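# Load aluminum blank into vise, sort parts, keep plate tidy

## Task

Put one plain gray aluminum blank on the two low bars inside the open vise; the bars are loose and must remain standing. Its long side must be pressed against the fixed jaw (the end block without hoses) and its short end against the work stop (the short rod between the jaws). Every finished part goes flat in the black outfeed tray with its pocket facing up. Every other blank, aluminum or brass, must finish entirely on the infeed plate (the plate with short pins), not stacked on another blank and not sitting on the pins. Each blank must finish either in the orientation the blanks had at the start on the plate or flipped over.

## Robot and tools

Robot: two Franka FR3 arms, left_arm and right_arm, each carrying a Robotiq 140 gripper and a wrist camera. The left gripper's fingers can fold. They only grip firmly when the part sits in the quarter of each pad nearest the fingertip. Closer to the palm, a narrow part may slip or not be held at all. Pushing a partly open left finger tip-first into a surface folds it with little resistance, which spoils the next grip. The right gripper's fingers are rigid.

Frames: the scene frame has its origin at table height midway between the nominal bases, +z up, +x out over the table, and left_arm on the +y side. Calibrated bases are left_arm (+0.008, +0.343, +0.030) m and right_arm (+0.048, -0.439, +0.030) m, both nearly unrotated and with +z up. The result fields end_effector_position (metres) and end_effector_quat_wxyz are given in each arm's own base frame. These can be off by a few cm at long reach. Fixed cameras and the table use the scene frame. The gripper's fingers point along its +z and open along its y. end_effector_position is the point between closed pads; fingertips extend about 33 mm past it (about 9 mm when fully open).

Row layout, shared by execute_actions and move: a single flat list of 20 numbers in [-1, 1] that covers both arms. Numbers 1-7 are left_arm joint offsets, in the order elbow, waist, upper arm roll, shoulder, wrist pitch, forearm roll, wrist roll. Numbers 8-10 are left gripper position, force_limit, speed. Numbers 11-20 repeat this for right_arm. The joint numbers are offsets, not poses. They are scaled so that 1.0 = 1.632 rad (waist, shoulder, upper arm roll, elbow), 3.472 rad (forearm roll), 2.955 rad (wrist pitch) and 4.439 rad (wrist roll). They count from the Joint targets at the start of the action or call, not from the previous row. Sending the same offset twice therefore moves the arm twice. Send 0 for every joint to hold the current targets. Stated ranges (rad): waist -2.901..2.901, shoulder -1.836..1.836, upper arm roll -2.901..2.901, elbow -3.077..-0.117, forearm roll -2.876..2.876, wrist pitch 0.440..4.622, wrist roll -3.051..3.051. Asking for more than 0.018 rad beyond a limit makes the action fail. Going past a range end while the arm is running is a torque fault, so keep about 0.05 rad of margin. The gripper numbers are absolute commands, not offsets. position +1 means fully open (140 mm), about -0.8 means the pads touch, and -1 closes until something blocks the fingers. force_limit runs from -1 (about 14 N) through 0 (about 40 N) to +1 (about 58 N). speed runs from -1 (about 30 mm/s) through 0 (140) to +1 (250). A quick close grips much harder than force_limit suggests. Both default to +1. To leave a gripper unchanged, send its previous three numbers again.

execute_actions(actions, cameras): actions is a list of actions. Each action is a list of up to 15 rows, and each row runs for one 1/30 s step. If an action has fewer than 15 rows, its last row is held for the remaining steps. An empty list simply reports state. cameras selects the images: cam_high, cam_left_wrist, cam_right_wrist (all 896x504). Leave it out for all, or pass [] for none.

move(target, speed, blend, blocking, cameras): drives the joints along paths to one row, or through up to 15 rows. All offsets are measured from the same Joint targets. speed is the top speed in rad/s of the joint with the longest travel: 0.01 to 5.26, default 0.5. blend (rad) rounds off corners between rows. blocking=false returns after 0.5 s while the motion keeps going. The paths ignore obstacles and the other arm. The result adds a move: line such as done, off_target, moving, held or fault, and it may add limits=held.

wait(seconds 0-10) lets time pass. stop brakes a running move. zoom_image(camera, region [x0,y0,x1,y1] in pixels, at most 504x504) gives a closer view of the latest image. clear_fault(arm) clears a reported torque or force fault. read_manual returns the licences only. finished_scene(scene) ends the scene for good, so check the goal first.

Results: Joint positions, velocities, targets and torques are listed per arm in the joint order above. "Joint targets" is the reference that the next offsets count from. object_status: 0 moving, 1 blocked while opening, 2 blocked while closing (a real grip), 3 reached the commanded position or pads met. position_measured is in counts: 3 open, 75 ≈ 100 mm, 139 ≈ 60 mm, 200 ≈ 20 mm, 230 closed. To grip harder, raise force_limit and nudge position (for example -1 to -0.98). To grip more softly, open and close again slowly. Flange force and external torques only estimate contact and include the weight of a held load. "joint sent to its limit" and "joint command not followed" mean limits or clearance checks cut the command short. MOTOR HOT warns of an upcoming over-temperature stop that lasts 30-60 s.

Avoid: contact torque over the load limits (35/35/32/30 Nm for the big joints, 12 Nm for the wrist joints) or external force of 40 N or more, which faults the arm. After a force fault, open the gripper before moving the arm. Also avoid joint speeds above their limit, grippers colliding or squeezing each other's fingers, hard grips on parts still resting on something, fast swings with a load, dropping or releasing parts while they move, knocking over the vise bars, and letting anything fall off the table. A small disturbance may occasionally push loose objects.

Each tool is called after "Request:" as name([rows], argument=value, ...), one row to a line, values as JSON.

## Session

Request:
execute_actions(actions=[])

Scene clock: 0.00 s.
left_arm: end_effector_position=(+0.1773, -0.2225, +0.2984) position_measured=3 object_status=3 end_effector_quat_wxyz=(-0.304, -0.357, +0.865, -0.182) | right_arm: end_effector_position=(+0.4602, +0.5841, +0.3235) position_measured=3 object_status=3 end_effector_quat_wxyz=(-0.361, +0.915, -0.176, -0.039)
Joint names: [elbow, waist, upper arm roll, shoulder, wrist pitch, forearm roll, wrist roll]
Joint positions: left_arm=[-2.711 -0.571 0.324 -0.837 1.675 -0.458 0.514] | right_arm=[-1.901 0.775 0.008 0.132 2.481 0.795 -0.941]
Joint velocities: within noise
Joint torques (N m): no reading
External joint torques (N m): no reading
Flange force (N): no reading
Joint targets: left_arm=[-2.711 -0.571 0.324 -0.837 1.675 -0.458 0.514] | right_arm=[-1.901 0.775 0.008 0.132 2.481 0.795 -0.941]
Tool commands: left_gripper/position=+1.0 left_gripper/force_limit=+1.0 left_gripper/speed=+1.0 right_gripper/position=+1.0 right_gripper/force_limit=+1.0 right_gripper/speed=+1.0

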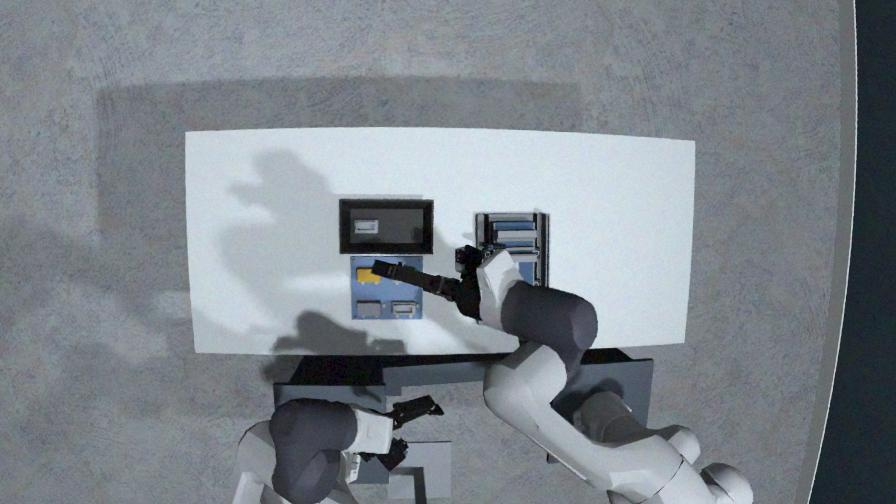

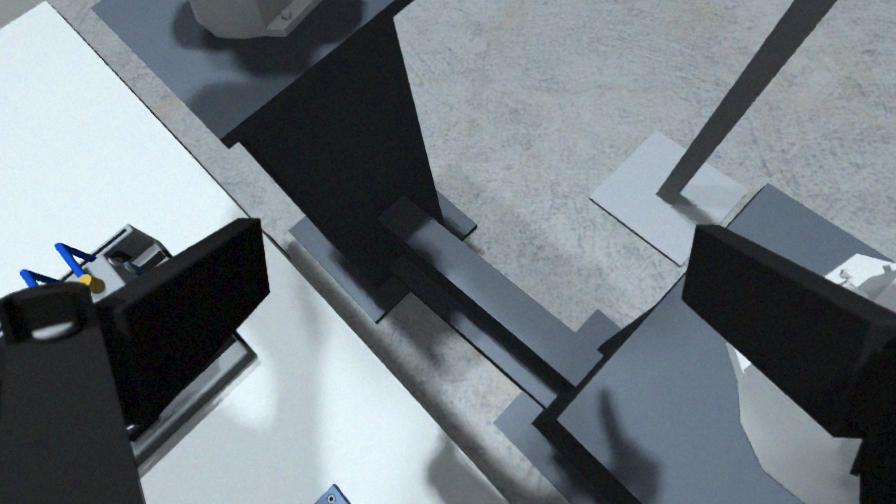

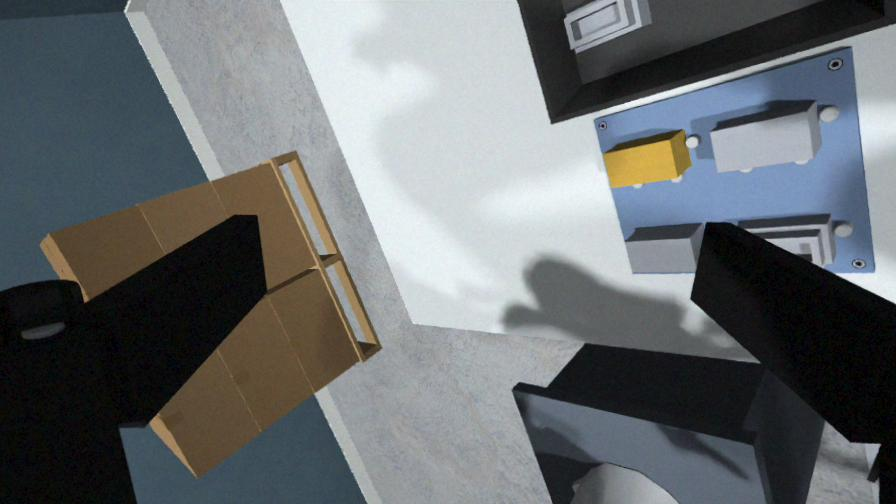

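Request:
zoom_image(camera="cam_high", region=[330, 190, 440, 325])

Request:
zoom_image(camera="cam_high", region=[460, 200, 560, 300])

Request:
zoom_image(camera="cam_right_wrist", region=[500, 0, 896, 300])

Request:
zoom_image(camera="cam_left_wrist", region=[0, 200, 300, 504])

Scaled by 3.733 from the camera's 896x504 image, which has a finer 1280x720 frame.

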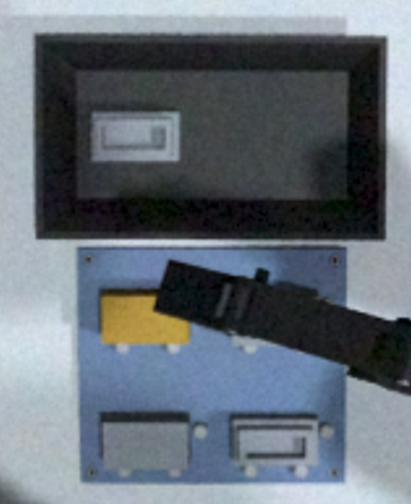

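Scaled by 5.040 from the camera's 896x504 image, which has a finer 1280x720 frame.

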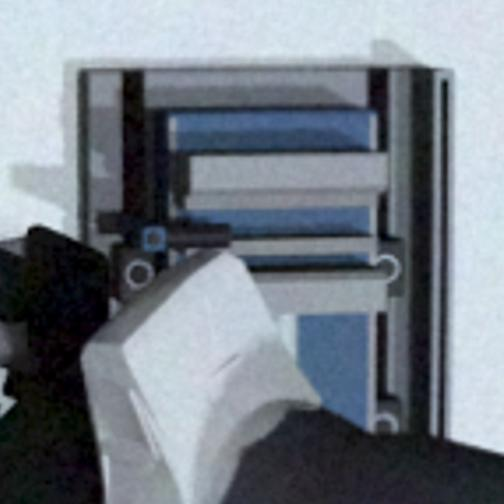

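Scaled by 1.273 from the camera's 896x504 image, which has a finer 1280x720 frame.

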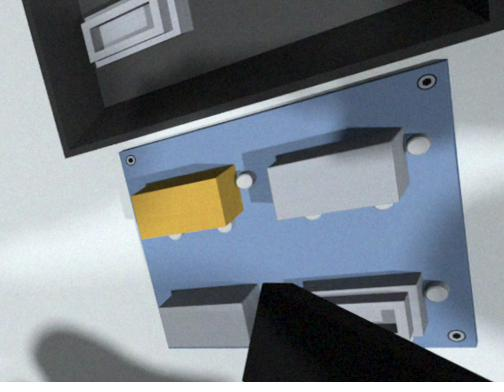

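Scaled by 1.658 from the camera's 896x504 image, which has a finer 1280x720 frame.

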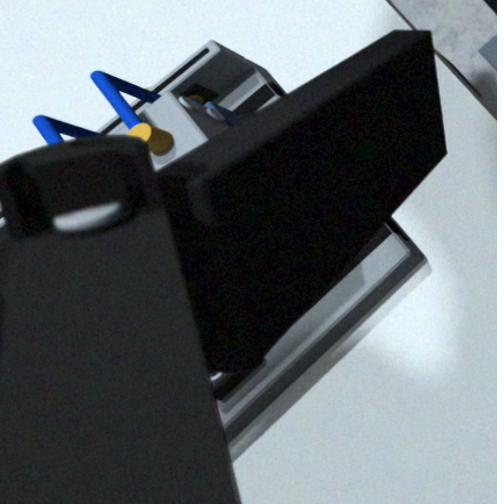

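Request:
move([
  [0,0,0,0,0,0,0,1,1,1,0.0398,-0.1763,-0.0049,-0.0311,-0.1907,-0.2290,-0.0320,1,1,1],
  [0.4612,0.1525,-0.1985,0.4339,0.0522,0.1319,-0.5422,1,1,1,0.0398,-0.1763,-0.0049,-0.0311,-0.1907,-0.2290,-0.0320,1,1,1],
], speed=1.0)

Scene clock: 68.50 s.
left_arm: end_effector_position=(+0.4932, -0.1659, +0.3202) position_measured=3 object_status=3 end_effector_quat_wxyz=(+0.002, +1.000, -0.002, -0.002) | right_arm: end_effector_position=(+0.5179, +0.2740, +0.2695) position_measured=3 object_status=3 end_effector_quat_wxyz=(-0.002, +1.000, -0.003, +0.001)
Joint names: [elbow, waist, upper arm roll, shoulder, wrist pitch, forearm roll, wrist roll]
Joint positions: left_arm=[-1.959 -0.323 0.001 -0.131 1.827 -0.004 -1.887] | right_arm=[-1.837 0.487 -0.002 0.082 1.921 0.003 -1.08]
Joint velocities: left_arm=[0.001 0.001 0 -0.001 0 -0.001 -0.006] | right_arm=[within noise]
Joint torques (N m): left_arm=[25.22 0.87 0.26 -27.65 2.94 1.26 -0.3] | right_arm=[26.53 -0.4 1.12 -35.53 2.38 0.46 -0.28]
External joint torques (N m): left_arm=[0.43 1.08 0.62 0.47 0.32 0.4 -0.3] | right_arm=[1.58 -0.48 0.98 0.3 -0.28 -0.32 -0.28]
Flange force (N): left_arm=[3.0 -0.1 -0.1] | right_arm=[6.6 -3.4 -3.7]
Joint targets: left_arm=[-1.958 -0.322 0.000 -0.129 1.829 0.000 -1.893] | right_arm=[-1.836 0.487 0.000 0.081 1.917 0.000 -1.083]
move: done
camera_calibration:
cam_left_wrist: T_world_to_cam=[[-0.0052188, -0.999977, 0.00421573, -0.15768], [-0.939886, 0.0063446, 0.341431, 0.363439], [-0.34145, -0.00218045, -0.939897, 0.611924], [0, 0, 0, 1]] pos_world=[0.549709, -0.158648, 0.451721]
cam_right_wrist: T_world_to_cam=[[0.0104349, -0.999887, -0.0108531, 0.280965], [-0.938317, -0.0135426, 0.34551, 0.400732], [-0.345618, 0.0065783, -0.938352, 0.565596], [0, 0, 0, 1]] pos_world=[0.568562, 0.28264, 0.395321]

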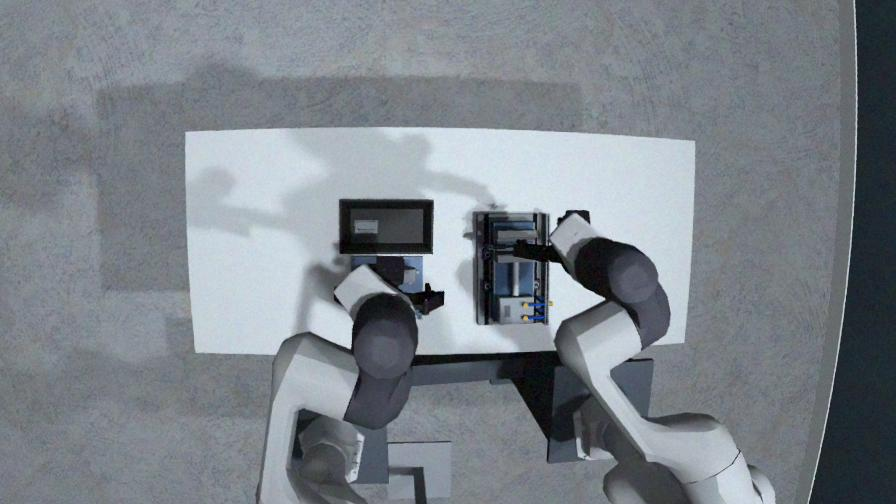

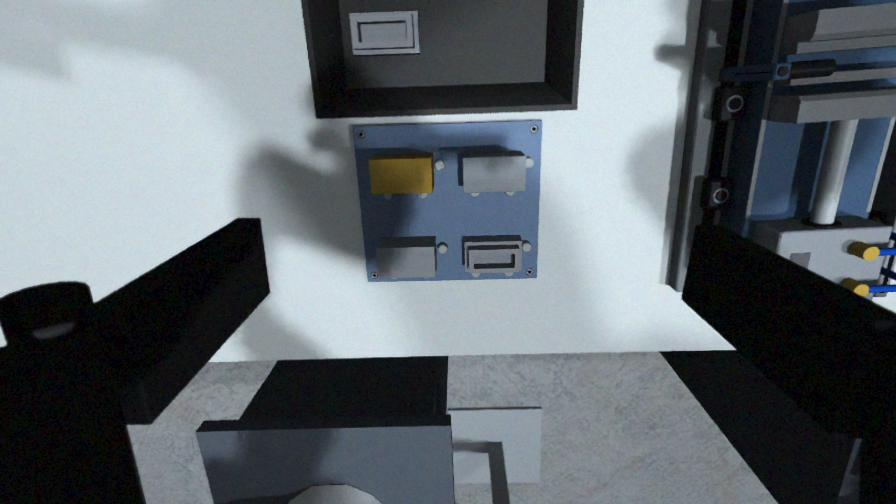

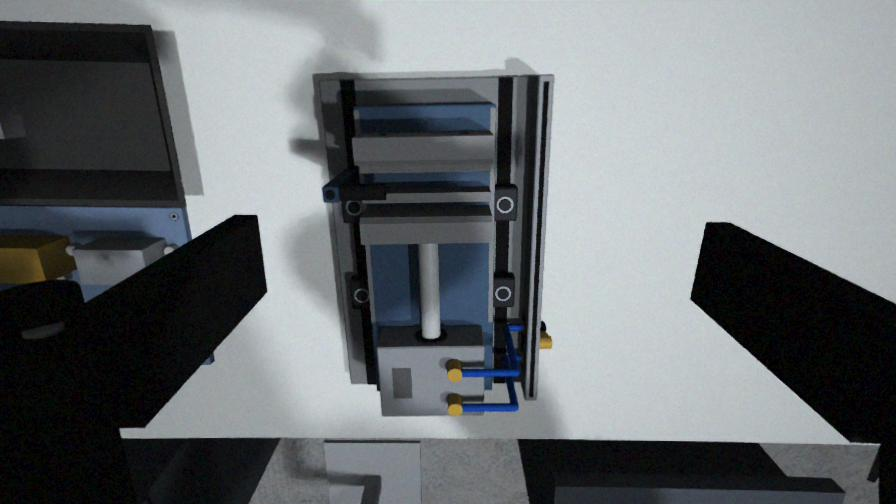

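Request:
zoom_image(camera="cam_right_wrist", region=[300, 60, 570, 260])

Request:
zoom_image(camera="cam_left_wrist", region=[300, 0, 590, 300])

Request:
zoom_image(camera="cam_high", region=[460, 200, 570, 340])

Scaled by 1.867 from the camera's 896x504 image, which has a finer 1280x720 frame.

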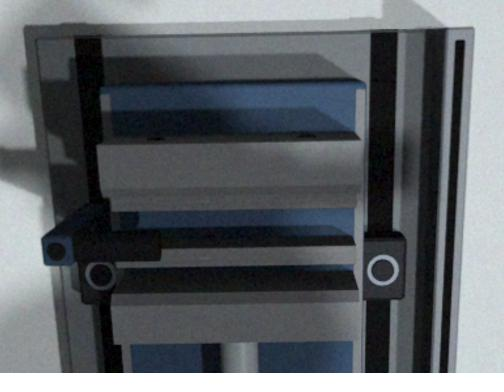

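Scaled by 1.680 from the camera's 896x504 image, which has a finer 1280x720 frame.

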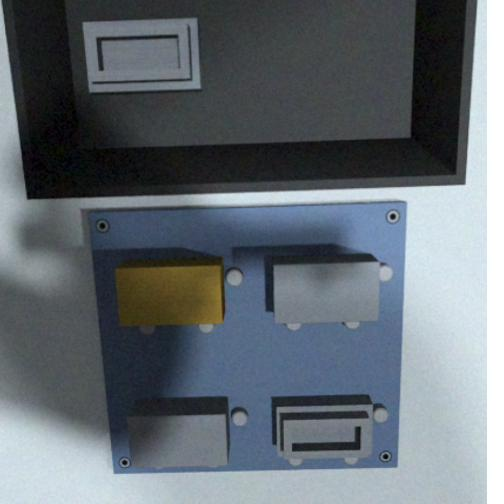

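Scaled by 3.600 from the camera's 896x504 image, which has a finer 1280x720 frame.

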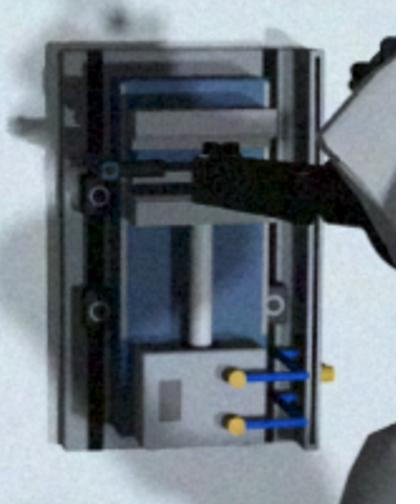

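Request:
move(target=[-0.3749,-0.1116,0,-0.0564,0.1759,0,0.3128,1,-1,-1,-0.1668,0.0466,0,0.0223,0.1044,0,0.0170,1,-1,-1], speed=1.0)

Scene clock: 122.57 s.
left_arm: end_effector_position=(+0.3768, -0.2075, +0.1296) position_measured=3 object_status=3 end_effector_quat_wxyz=(+0.002, +0.711, -0.704, -0.001) | right_arm: end_effector_position=(+0.4755, +0.2986, +0.1508) position_measured=3 object_status=3 end_effector_quat_wxyz=(+0.000, +1.000, -0.001, -0.001)
Joint names: [elbow, waist, upper arm roll, shoulder, wrist pitch, forearm roll, wrist roll]
Joint positions: left_arm=[-2.569 -0.502 0 -0.219 2.347 -0.004 -0.509] | right_arm=[-2.107 0.561 -0.001 0.117 2.222 0.003 -1.01]
Joint velocities: left_arm=[-0.001 -0.001 0.001 -0.001 0 -0.001 0.006] | right_arm=[within noise]
Joint torques (N m): left_arm=[21.72 0.09 0.54 -22.57 2.93 0.84 0.16] | right_arm=[24.32 0.03 0.9 -34.74 2.84 0.36 0.08]
External joint torques (N m): left_arm=[-0.15 0.23 0.9 -0.55 0.34 0.29 0.16] | right_arm=[1.15 0.08 0.84 0.43 0.22 -0.29 0.08]
Flange force (N): left_arm=[-2.7 0.9 0.1] | right_arm=[4.0 -3.6 -0.1]
Joint targets: left_arm=[-2.570 -0.504 0.000 -0.221 2.349 0.000 -0.504] | right_arm=[-2.108 0.563 0.000 0.117 2.226 0.000 -1.007]
move: done
camera_calibration:
cam_left_wrist: T_world_to_cam=[[-0.999948, -0.00891759, 0.00489415, 0.381236], [-0.00674076, 0.941215, 0.337741, 0.162193], [-0.00761829, 0.337691, -0.941226, 0.337832], [0, 0, 0, 1]] pos_world=[0.384883, -0.263342, 0.261331]
cam_right_wrist: T_world_to_cam=[[0.0151806, -0.999851, -0.00826909, 0.302059], [-0.937003, -0.0171119, 0.348901, 0.402059], [-0.34899, 0.00245163, -0.937123, 0.442109], [0, 0, 0, 1]] pos_world=[0.526437, 0.30781, 0.276529]

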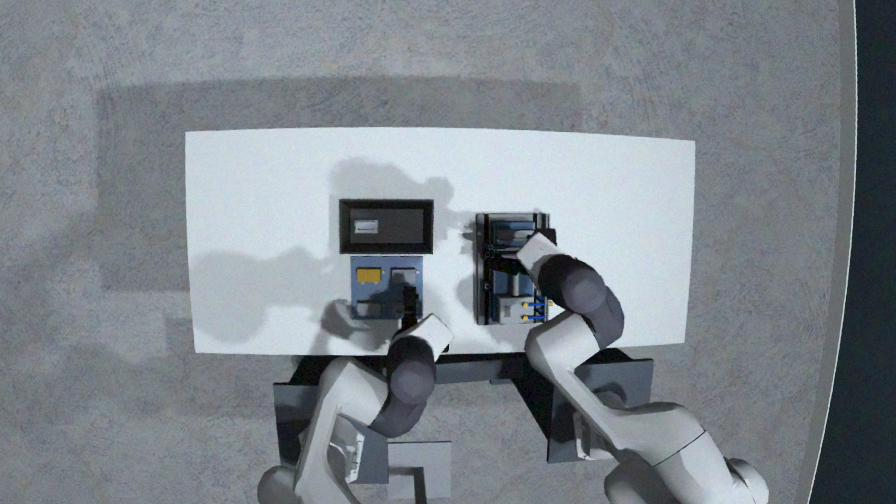

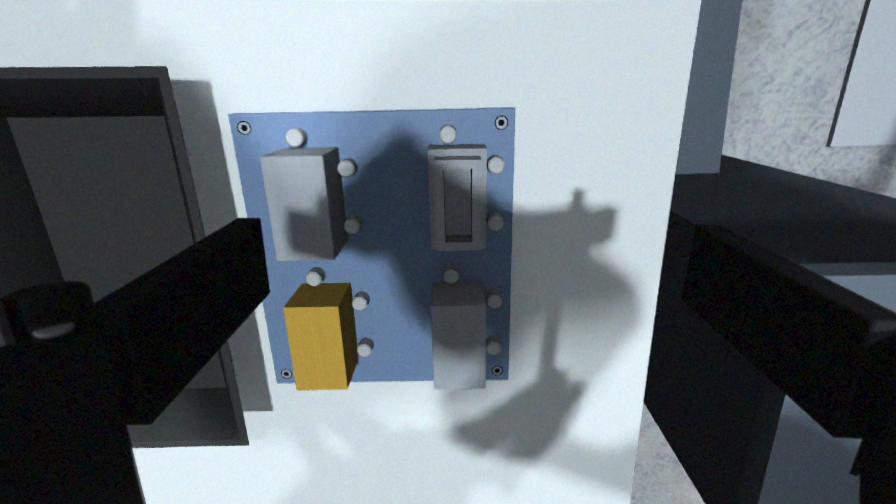

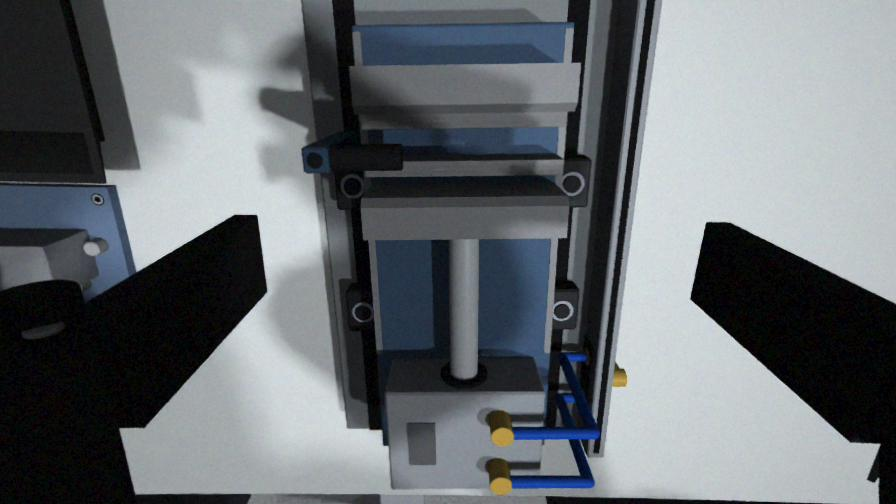

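Request:
zoom_image(camera="cam_right_wrist", region=[290, 10, 640, 260])

Request:
zoom_image(camera="cam_left_wrist", region=[220, 100, 530, 400])

Scaled by 1.440 from the camera's 896x504 image, which has a finer 1280x720 frame.

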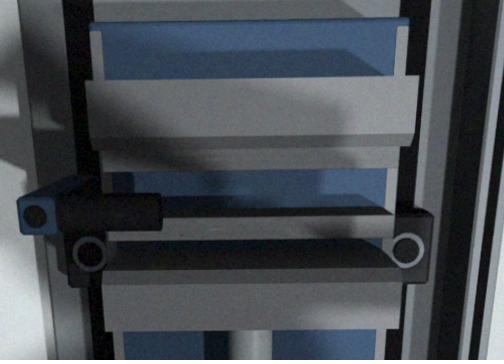

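Scaled by 1.626 from the camera's 896x504 image, which has a finer 1280x720 frame.

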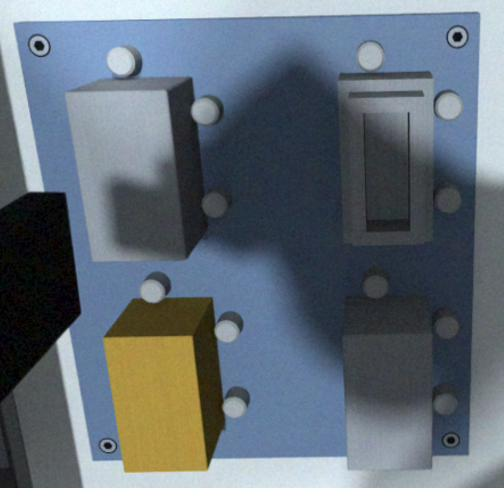

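Request:
zoom_image(camera="cam_right_wrist", region=[290, 40, 450, 220])

Request:
zoom_image(camera="cam_right_wrist", region=[450, 40, 610, 220])

Request:
zoom_image(camera="cam_left_wrist", region=[410, 110, 530, 270])

Scaled by 2.800 from the camera's 896x504 image, which has a finer 1280x720 frame.

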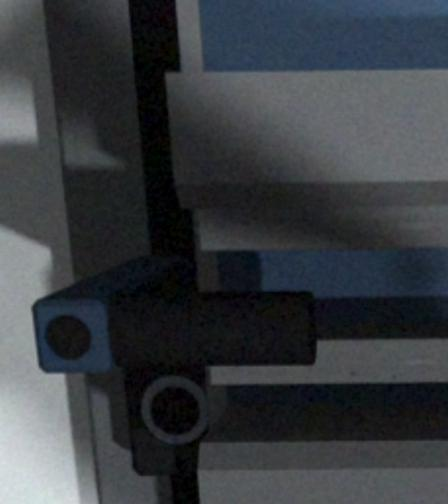

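Scaled by 2.800 from the camera's 896x504 image, which has a finer 1280x720 frame.

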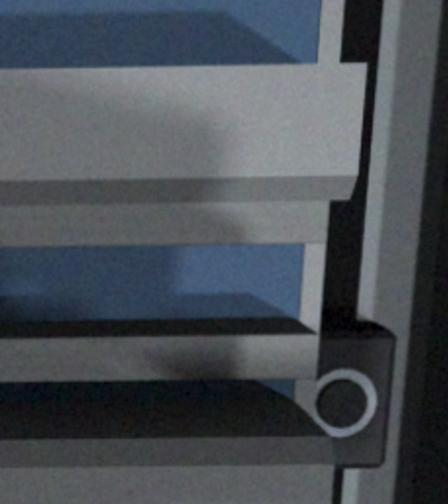

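Scaled by 3.150 from the camera's 896x504 image, which has a finer 1280x720 frame.

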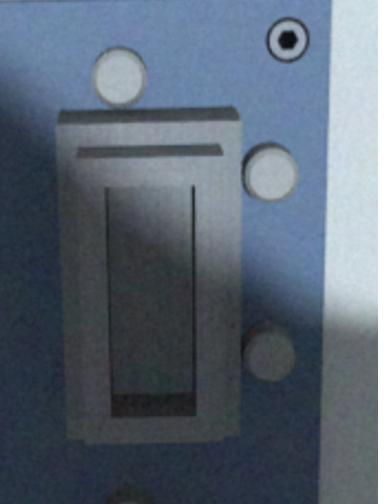

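Request:
move(target=[-0.0302,0.0095,0,0.0618,0.0508,0,-0.0030,-0.08,-1,0,0,0,0,0,0,0,0,1,-1,-1], speed=0.6, cameras=["cam_left_wrist"])

Scene clock: 243.50 s.
left_arm: end_effector_position=(+0.3774, -0.2016, +0.0807) position_measured=139 object_status=3 end_effector_quat_wxyz=(+0.001, +0.717, -0.698, +0.000) | right_arm: end_effector_position=(+0.4755, +0.2986, +0.1508) position_measured=3 object_status=3 end_effector_quat_wxyz=(+0.000, +1.000, -0.001, -0.001)
Joint names: [elbow, waist, upper arm roll, shoulder, wrist pitch, forearm roll, wrist roll]
Joint positions: left_arm=[-2.619 -0.49 0 -0.122 2.496 -0.004 -0.514] | right_arm=[-2.107 0.561 -0.001 0.117 2.222 0.003 -1.01]
Joint velocities: left_arm=[0 0 0 0 0.004 0.001 -0.002] | right_arm=[within noise]
Joint torques (N m): left_arm=[20.24 0.85 0.57 -23.51 2.93 0.77 -0.2] | right_arm=[24.6 0.11 0.85 -34.7 2.77 0.37 0.12]
External joint torques (N m): left_arm=[0.16 0.88 0.72 0.21 0.34 0.31 -0.2] | right_arm=[1.4 0.06 0.7 0.54 0.15 -0.28 0.12]
Flange force (N): left_arm=[-0.9 -1.6 1.4] | right_arm=[5.1 -4.2 -0.4]
Joint targets: left_arm=[-2.619 -0.488 0.000 -0.120 2.499 0.000 -0.517] | right_arm=[-2.108 0.563 0.000 0.117 2.226 0.000 -1.007]
move: done
camera_calibration:
cam_left_wrist: T_world_to_cam=[[-0.999654, -0.0261522, 0.00291944, 0.378849], [-0.0236367, 0.94114, 0.337188, 0.179536], [-0.0115658, 0.337002, -0.941433, 0.291123], [0, 0, 0, 1]] pos_world=[0.386328, -0.25717, 0.212429]
Images, in order (width x height): cam_left_wrist 896x504.

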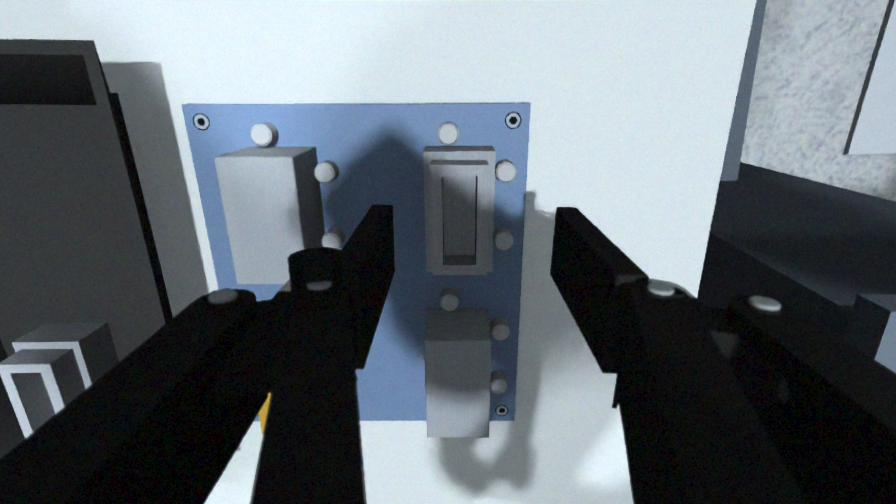

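Request:
zoom_image(camera="cam_left_wrist", region=[380, 110, 570, 300])

Scaled by 2.653 from the camera's 896x504 image, which has a finer 1280x720 frame.

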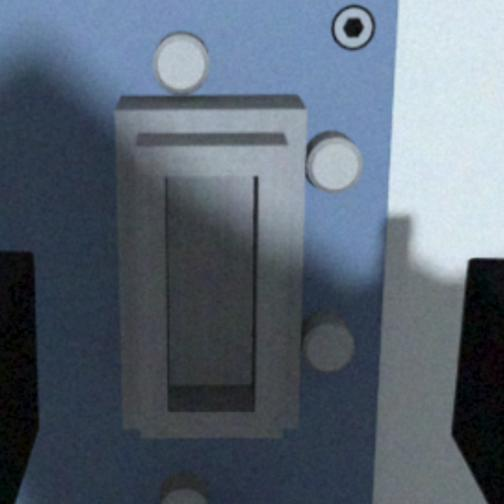

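Request:
move(target=[-0.00625,0.00098,0,0.0791,0.0471,0,0.00036,-0.08,-1,0,0,0,0,0,0,0,0,1,-1,-1], speed=0.25, cameras=["cam_left_wrist"])

Scene clock: 266.10 s.
left_arm: end_effector_position=(+0.3802, -0.2021, +0.0337) position_measured=139 object_status=3 end_effector_quat_wxyz=(+0.001, +0.717, -0.697, +0.000) | right_arm: end_effector_position=(+0.4755, +0.2986, +0.1507) position_measured=3 object_status=3 end_effector_quat_wxyz=(+0.000, +1.000, -0.001, -0.001)
Joint names: [elbow, waist, upper arm roll, shoulder, wrist pitch, forearm roll, wrist roll]
Joint positions: left_arm=[-2.629 -0.488 0 0.007 2.635 -0.004 -0.514] | right_arm=[-2.107 0.561 -0.001 0.117 2.222 0.003 -1.01]
Joint velocities: left_arm=[0 0 0.001 0 0.003 0 -0.001] | right_arm=[within noise]
Joint torques (N m): left_arm=[18.12 0.85 0.67 -25.71 2.88 0.66 -0.13] | right_arm=[24.61 0.03 0.92 -34.85 2.76 0.37 0.11]
External joint torques (N m): left_arm=[0.06 0.99 0.81 0.49 0.28 0.28 -0.13] | right_arm=[1.27 0.05 0.84 0.58 0.12 -0.28 0.11]
Flange force (N): left_arm=[-1.0 -1.9 2.2] | right_arm=[4.7 -4.1 -0.3]
Joint targets: left_arm=[-2.629 -0.487 0.000 0.009 2.638 0.000 -0.516] | right_arm=[-2.108 0.563 0.000 0.117 2.226 0.000 -1.007]
move: done
camera_calibration:
cam_left_wrist: T_world_to_cam=[[-0.999588, -0.0285585, 0.00279584, 0.381153], [-0.0259381, 0.940926, 0.337618, 0.196693], [-0.0122725, 0.337406, -0.941279, 0.24743], [0, 0, 0, 1]] pos_world=[0.389134, -0.257673, 0.165428]
Images, in order (width x height): cam_left_wrist 896x504.

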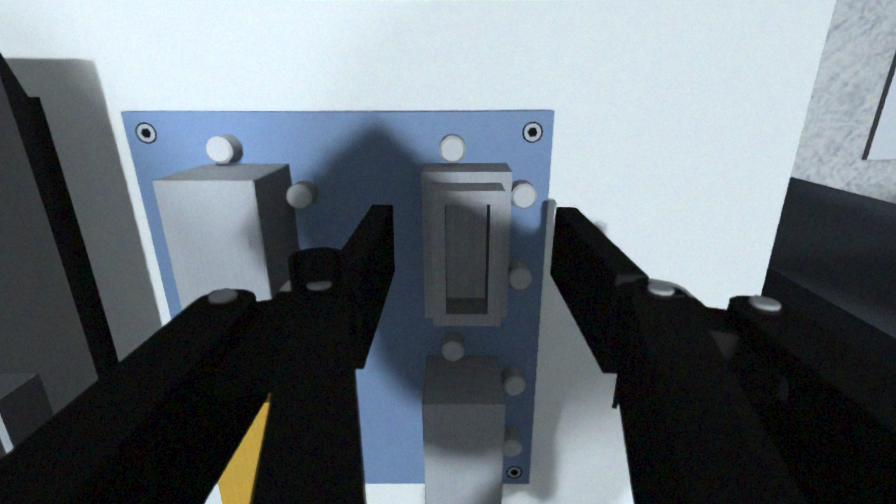

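Request:
zoom_image(camera="cam_left_wrist", region=[370, 140, 580, 350])

Scaled by 2.400 from the camera's 896x504 image, which has a finer 1280x720 frame.

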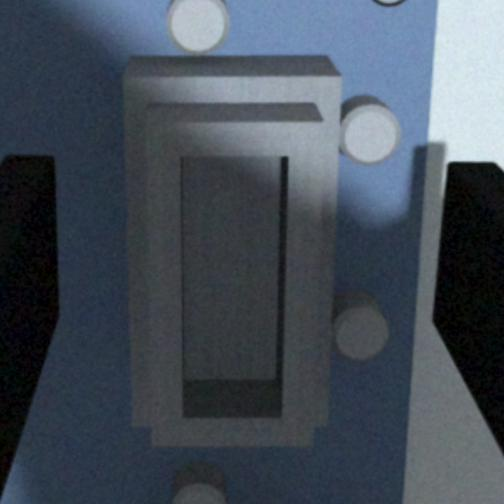

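Request:
move([
  [0.0011,0.00705,0,0.0044,0.0018,0,0.0026,-0.08,-1,0,0,0,0,0,0,0,0,1,-1,-1],
  [0.0011,0.00705,0,0.0044,0.0018,0,0.0026,-1,-1,-1,0,0,0,0,0,0,0,1,-1,-1],
], speed=0.2, cameras=["cam_left_wrist"])

Scene clock: 283.87 s.
left_arm: end_effector_position=(+0.3825, -0.1977, +0.0313) position_measured=180 object_status=2 end_effector_quat_wxyz=(+0.001, +0.719, -0.695, -0.001) | right_arm: end_effector_position=(+0.4755, +0.2986, +0.1507) position_measured=3 object_status=3 end_effector_quat_wxyz=(+0.000, +1.000, -0.001, -0.001)
Joint names: [elbow, waist, upper arm roll, shoulder, wrist pitch, forearm roll, wrist roll]
Joint positions: left_arm=[-2.629 -0.477 0 0.014 2.641 -0.004 -0.508] | right_arm=[-2.107 0.561 -0.001 0.117 2.222 0.003 -1.01]
Joint velocities: within noise
Joint torques (N m): left_arm=[18.17 0.83 0.69 -25.82 2.91 0.65 0.12] | right_arm=[24.66 -0.05 0.86 -34.76 2.75 0.41 0.09]
External joint torques (N m): left_arm=[0.19 0.95 0.79 0.53 0.31 0.28 0.12] | right_arm=[1.43 -0.09 0.72 0.48 0.13 -0.24 0.09]
Flange force (N): left_arm=[-1.2 -2.6 2.4] | right_arm=[5.1 -4.0 -0.6]
Joint targets: left_arm=[-2.628 -0.475 0.000 0.016 2.644 0.000 -0.504] | right_arm=[-2.108 0.563 0.000 0.117 2.226 0.000 -1.007]
move: done
camera_calibration:
cam_left_wrist: T_world_to_cam=[[-0.999433, -0.0335038, 0.00325476, 0.382506], [-0.0304331, 0.940667, 0.337964, 0.195077], [-0.0143847, 0.337673, -0.941154, 0.244595], [0, 0, 0, 1]] pos_world=[0.391745, -0.25328, 0.163028]
Images, in order (width x height): cam_left_wrist 896x504.

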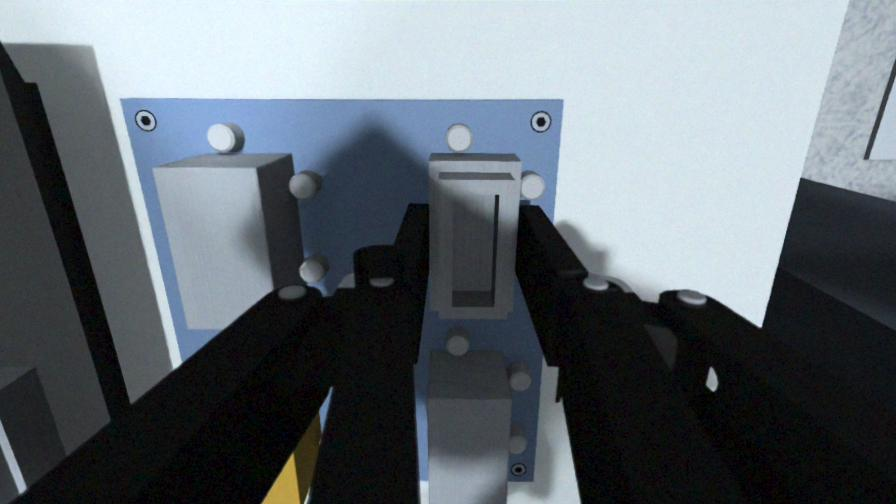

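Request:
zoom_image(camera="cam_left_wrist", region=[390, 130, 570, 330])

Scaled by 2.520 from the camera's 896x504 image, which has a finer 1280x720 frame.

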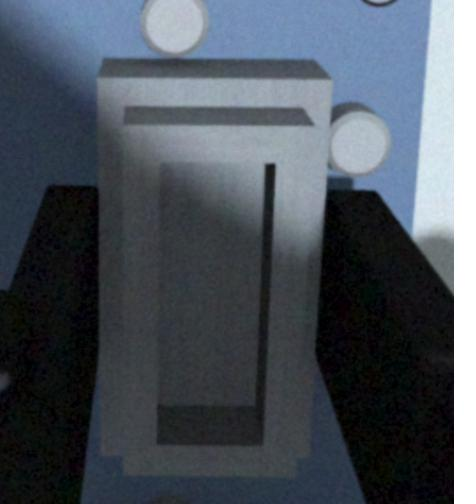

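Request:
move([
  [0,0,0,0,0,0,0,-0.08,-1,0,0,0,0,0,0,0,0,1,-1,-1],
  [-0.0003,0,0,0.0069,0.0040,0,0,-0.08,-1,0,0,0,0,0,0,0,0,1,-1,-1],
  [-0.0003,0,0,0.0069,0.0040,0,0,-1,-1,-1,0,0,0,0,0,0,0,1,-1,-1],
  [0.0031,0,0,-0.0333,-0.0201,0,0,-1,-1,-1,0,0,0,0,0,0,0,1,-1,-1],
], speed=0.1, cameras=["cam_left_wrist"])

Scene clock: 310.23 s.
left_arm: end_effector_position=(+0.3821, -0.1976, +0.0494) position_measured=180 object_status=2 end_effector_quat_wxyz=(+0.001, +0.719, -0.695, -0.001) | right_arm: end_effector_position=(+0.4755, +0.2986, +0.1507) position_measured=3 object_status=3 end_effector_quat_wxyz=(+0.000, +1.000, -0.001, -0.001)
Joint names: [elbow, waist, upper arm roll, shoulder, wrist pitch, forearm roll, wrist roll]
Joint positions: left_arm=[-2.624 -0.477 0 -0.035 2.586 -0.004 -0.507] | right_arm=[-2.107 0.561 -0.001 0.117 2.223 0.003 -1.01]
Joint velocities: left_arm=[0 0 0.001 0.001 -0.003 0.001 0] | right_arm=[within noise]
Joint torques (N m): left_arm=[19.51 0.86 0.63 -26.5 2.61 0.68 0.09] | right_arm=[24.71 0.08 0.83 -34.8 2.74 0.43 0.08]
External joint torques (N m): left_arm=[0.58 0.96 0.76 -0.91 -0.02 0.27 0.09] | right_arm=[1.37 0.03 0.67 0.61 0.1 -0.22 0.09]
Flange force (N): left_arm=[-2.1 -0.7 -2.7] | right_arm=[5.3 -4.2 -0.4]
Joint targets: left_arm=[-2.622 -0.475 0.000 -0.038 2.584 0.000 -0.504] | right_arm=[-2.108 0.563 0.000 0.117 2.226 0.000 -1.007]
move: done
camera_calibration:
cam_left_wrist: T_world_to_cam=[[-0.99944, -0.0332084, 0.00419853, 0.382154], [-0.0298313, 0.940571, 0.338284, 0.18854], [-0.0151829, 0.33797, -0.941035, 0.26196], [0, 0, 0, 1]] pos_world=[0.391542, -0.253179, 0.181129]
Images, in order (width x height): cam_left_wrist 896x504.

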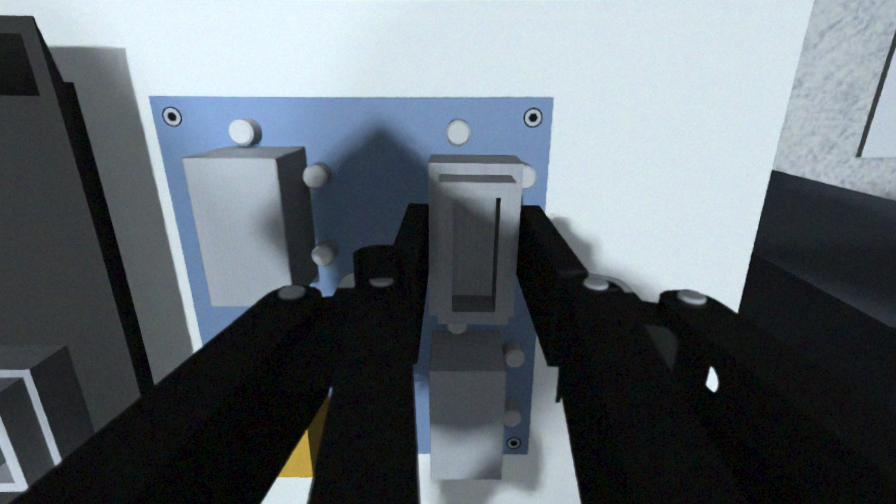

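Request:
move([
  [0.0276,0,0,-0.0986,-0.0697,0,0,-1,-1,-1,0,0,0,0,0,0,0,1,-1,-1],
  [0.4849,0.0909,0,0.2494,-0.1301,0,0.0334,-1,-1,-1,0,0,0,0,0,0,0,1,-1,-1],
], speed=0.6, blend=[0.08, 0], cameras=["cam_left_wrist", "cam_high"])

Scene clock: 329.00 s.
left_arm: end_effector_position=(+0.6031, -0.2057, +0.1194) position_measured=180 object_status=2 end_effector_quat_wxyz=(+0.001, +0.720, -0.694, +0.000) | right_arm: end_effector_position=(+0.4754, +0.2986, +0.1507) position_measured=3 object_status=3 end_effector_quat_wxyz=(+0.000, +1.000, -0.001, -0.001)
Joint names: [elbow, waist, upper arm roll, shoulder, wrist pitch, forearm roll, wrist roll]
Joint positions: left_arm=[-1.834 -0.328 0 0.369 2.201 -0.004 -0.361] | right_arm=[-2.107 0.561 -0.001 0.117 2.223 0.003 -1.01]
Joint velocities: left_arm=[0.001 -0.001 0 0.002 -0.001 0.001 0.007] | right_arm=[within noise]
Joint torques (N m): left_arm=[24.36 0.49 0.79 -43.4 2.66 0.88 0.17] | right_arm=[24.73 0.02 0.87 -34.74 2.73 0.41 0.07]
External joint torques (N m): left_arm=[1.18 0.61 0.55 -0.46 0.09 0.27 0.16] | right_arm=[1.47 0.03 0.78 0.56 0.1 -0.23 0.07]
Flange force (N): left_arm=[0.2 -3.9 -1.4] | right_arm=[5.4 -4.4 -0.6]
Joint targets: left_arm=[-1.831 -0.327 0.000 0.369 2.200 0.000 -0.356] | right_arm=[-2.108 0.563 0.000 0.117 2.226 0.000 -1.007]
move: done
camera_calibration:
cam_left_wrist: T_world_to_cam=[[-0.999399, -0.0345625, 0.00271929, 0.602274], [-0.0316335, 0.941175, 0.336437, 0.180574], [-0.0141874, 0.336149, -0.941702, 0.333036], [0, 0, 0, 1]] pos_world=[0.612349, -0.261085, 0.251231]
Images, in order (width x height): cam_high 896x504, cam_left_wrist 896x504.

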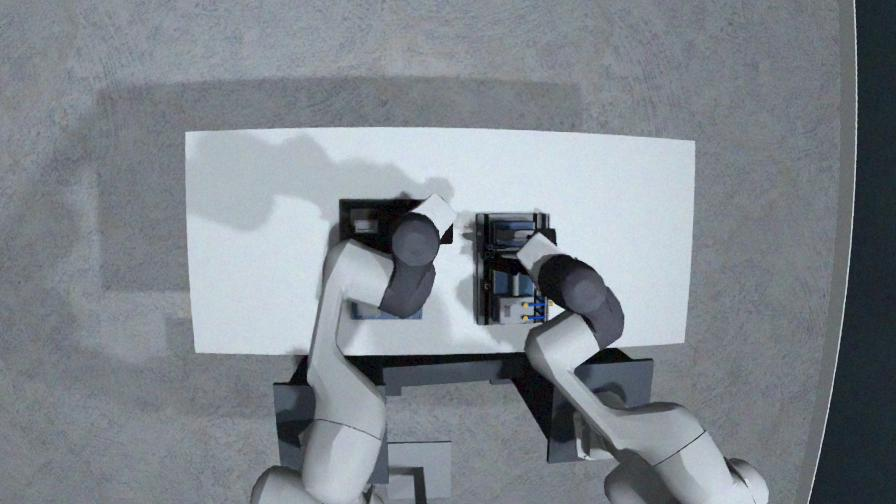

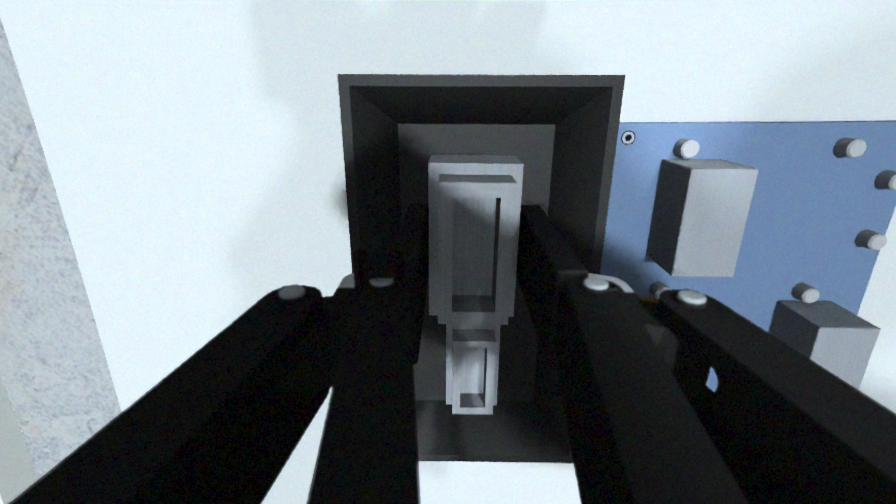

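Request:
move(target=[-0.0455,0.0077,0,0.0543,0.0551,0,0.0028,-1,-1,-1,0,0,0,0,0,0,0,1,-1,-1], speed=0.25, cameras=["cam_left_wrist"])

Scene clock: 350.03 s.
left_arm: end_effector_position=(+0.5967, -0.1953, +0.0444) position_measured=180 object_status=2 end_effector_quat_wxyz=(+0.002, +0.719, -0.695, -0.002) | right_arm: end_effector_position=(+0.4754, +0.2986, +0.1507) position_measured=3 object_status=3 end_effector_quat_wxyz=(+0.000, +1.000, -0.001, -0.001)
Joint names: [elbow, waist, upper arm roll, shoulder, wrist pitch, forearm roll, wrist roll]
Joint positions: left_arm=[-1.906 -0.316 0 0.459 2.359 -0.004 -0.347] | right_arm=[-2.107 0.561 -0.001 0.117 2.223 0.003 -1.01]
Joint velocities: left_arm=[0.001 -0.001 0 0.001 0.003 0.002 0.003] | right_arm=[within noise]
Joint torques (N m): left_arm=[22.42 0.74 0.89 -44.81 3.11 0.79 0.1] | right_arm=[24.69 0.02 0.86 -34.76 2.74 0.41 0.07]
External joint torques (N m): left_arm=[0.79 0.83 0.56 -0.87 0.55 0.26 0.1] | right_arm=[1.4 0.16 0.88 0.62 0.1 -0.24 0.07]
Flange force (N): left_arm=[-1.2 -0.6 -0.6] | right_arm=[5.2 -4.5 -0.4]
Joint targets: left_arm=[-1.905 -0.314 0.000 0.457 2.363 0.000 -0.343] | right_arm=[-2.108 0.563 0.000 0.117 2.226 0.000 -1.007]
move: done
camera_calibration:
cam_left_wrist: T_world_to_cam=[[-0.999405, -0.033571, 0.00788222, 0.596459], [-0.0289215, 0.940489, 0.338592, 0.19395], [-0.01878, 0.338162, -0.9409, 0.261989], [0, 0, 0, 1]] pos_world=[0.606634, -0.250979, 0.176134]
Images, in order (width x height): cam_left_wrist 896x504.

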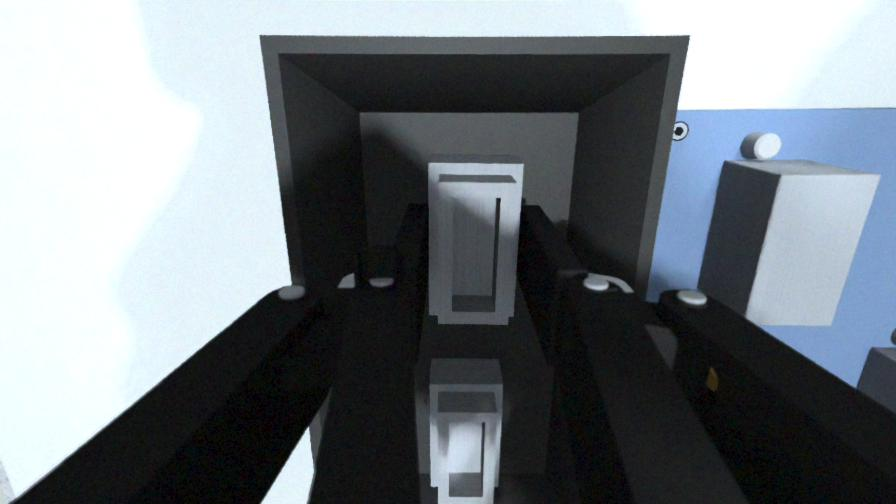

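Request:
move(target=[-0.00044,0,0,0.00425,0.00259,0,0,-1,-1,-1,0,0,0,0,0,0,0,1,-1,-1], speed=0.1, cameras=[])

Request:
move(target=[-0.00017,0,0,0.0016,0.00097,0,0,-1,-1,-1,0,0,0,0,0,0,0,1,-1,-1], speed=0.1, cameras=[])

Request:
move(target=[-0.00017,0,0,0.0016,0.00097,0,0,-1,-1,-1,0,0,0,0,0,0,0,1,-1,-1], speed=0.1, cameras=["cam_left_wrist"])

Scene clock: 358.90 s.
left_arm: end_effector_position=(+0.5977, -0.1956, +0.0419) position_measured=180 object_status=2 end_effector_quat_wxyz=(+0.002, +0.719, -0.695, -0.001) | right_arm: end_effector_position=(+0.4754, +0.2986, +0.1506) position_measured=3 object_status=3 end_effector_quat_wxyz=(+0.000, +1.000, -0.001, -0.001)
Joint names: [elbow, waist, upper arm roll, shoulder, wrist pitch, forearm roll, wrist roll]
Joint positions: left_arm=[-1.906 -0.316 0 0.464 2.366 -0.003 -0.347] | right_arm=[-2.107 0.561 -0.001 0.117 2.223 0.003 -1.01]
Joint velocities: left_arm=[-0.001 0.002 0.001 -0.001 0.006 0 -0.001] | right_arm=[within noise]
Joint torques (N m): left_arm=[22.18 0.77 0.86 -44.46 3.11 0.79 0.09] | right_arm=[24.67 0.02 0.81 -34.81 2.74 0.42 0.11]
External joint torques (N m): left_arm=[0.51 0.99 0.65 -0.28 0.53 0.26 0.09] | right_arm=[1.41 -0.01 0.67 0.53 0.11 -0.23 0.11]
Flange force (N): left_arm=[-1.3 -1.1 0.4] | right_arm=[5.2 -4.1 -0.6]
Joint targets: left_arm=[-1.906 -0.314 0.000 0.464 2.370 0.000 -0.343] | right_arm=[-2.108 0.563 0.000 0.117 2.226 0.000 -1.007]
move: done
No camera images: "cameras" was empty.

Scene clock: 359.60 s.
left_arm: end_effector_position=(+0.5979, -0.1956, +0.0406) position_measured=180 object_status=2 end_effector_quat_wxyz=(+0.002, +0.719, -0.695, -0.001) | right_arm: end_effector_position=(+0.4754, +0.2986, +0.1506) position_measured=3 object_status=3 end_effector_quat_wxyz=(+0.000, +1.000, -0.001, -0.001)
Joint names: [elbow, waist, upper arm roll, shoulder, wrist pitch, forearm roll, wrist roll]
Joint positions: left_arm=[-1.906 -0.316 0 0.467 2.37 -0.003 -0.347] | right_arm=[-2.107 0.561 -0.001 0.117 2.223 0.003 -1.01]
Joint velocities: within noise
Joint torques (N m): left_arm=[21.95 0.74 0.9 -44.49 3.04 0.77 0.12] | right_arm=[24.71 0.11 0.89 -34.81 2.72 0.43 0.07]
External joint torques (N m): left_arm=[0.29 0.96 0.67 -0.23 0.45 0.24 0.12] | right_arm=[1.33 0.35 1.01 0.59 0.07 -0.23 0.07]
Flange force (N): left_arm=[-1.5 -0.4 0.4] | right_arm=[4.8 -4.6 -0.5]
Joint targets: left_arm=[-1.906 -0.314 0.000 0.467 2.373 0.000 -0.343] | right_arm=[-2.108 0.563 0.000 0.117 2.226 0.000 -1.007]
move: done
No camera images: "cameras" was empty.

Scene clock: 360.30 s.
left_arm: end_effector_position=(+0.5979, -0.1956, +0.0391) position_measured=180 object_status=2 end_effector_quat_wxyz=(+0.002, +0.719, -0.695, -0.001) | right_arm: end_effector_position=(+0.4754, +0.2986, +0.1506) position_measured=3 object_status=3 end_effector_quat_wxyz=(+0.000, +1.000, -0.001, -0.001)
Joint names: [elbow, waist, upper arm roll, shoulder, wrist pitch, forearm roll, wrist roll]
Joint positions: left_arm=[-1.906 -0.316 0 0.469 2.372 -0.003 -0.347] | right_arm=[-2.107 0.561 -0.001 0.117 2.223 0.003 -1.01]
Joint velocities: within noise
Joint torques (N m): left_arm=[21.92 0.76 0.89 -44.54 3.05 0.78 0.12] | right_arm=[24.72 -0.05 0.91 -34.75 2.7 0.43 0.09]
External joint torques (N m): left_arm=[0.24 0.81 0.52 -0.11 0.46 0.25 0.12] | right_arm=[1.41 -0.08 0.78 0.57 0.06 -0.23 0.1]
Flange force (N): left_arm=[-1.3 -0.4 0.6] | right_arm=[5.3 -4.2 -0.6]
Joint targets: left_arm=[-1.907 -0.314 0.000 0.469 2.376 0.000 -0.343] | right_arm=[-2.108 0.563 0.000 0.117 2.226 0.000 -1.007]
move: done
camera_calibration:
cam_left_wrist: T_world_to_cam=[[-0.999448, -0.0328659, 0.00476815, 0.597935], [-0.0293281, 0.94084, 0.337581, 0.196463], [-0.0155809, 0.337255, -0.941285, 0.254976], [0, 0, 0, 1]] pos_world=[0.60734, -0.25118, 0.170831]
Images, in order (width x height): cam_left_wrist 896x504.

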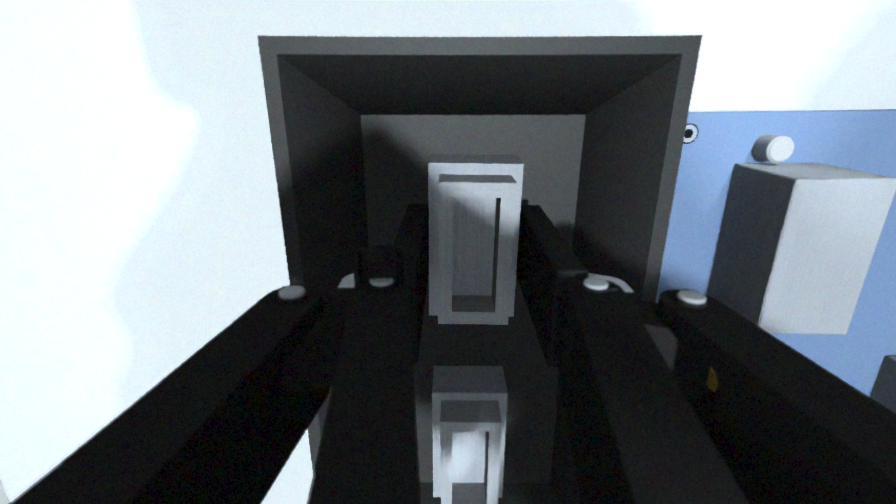

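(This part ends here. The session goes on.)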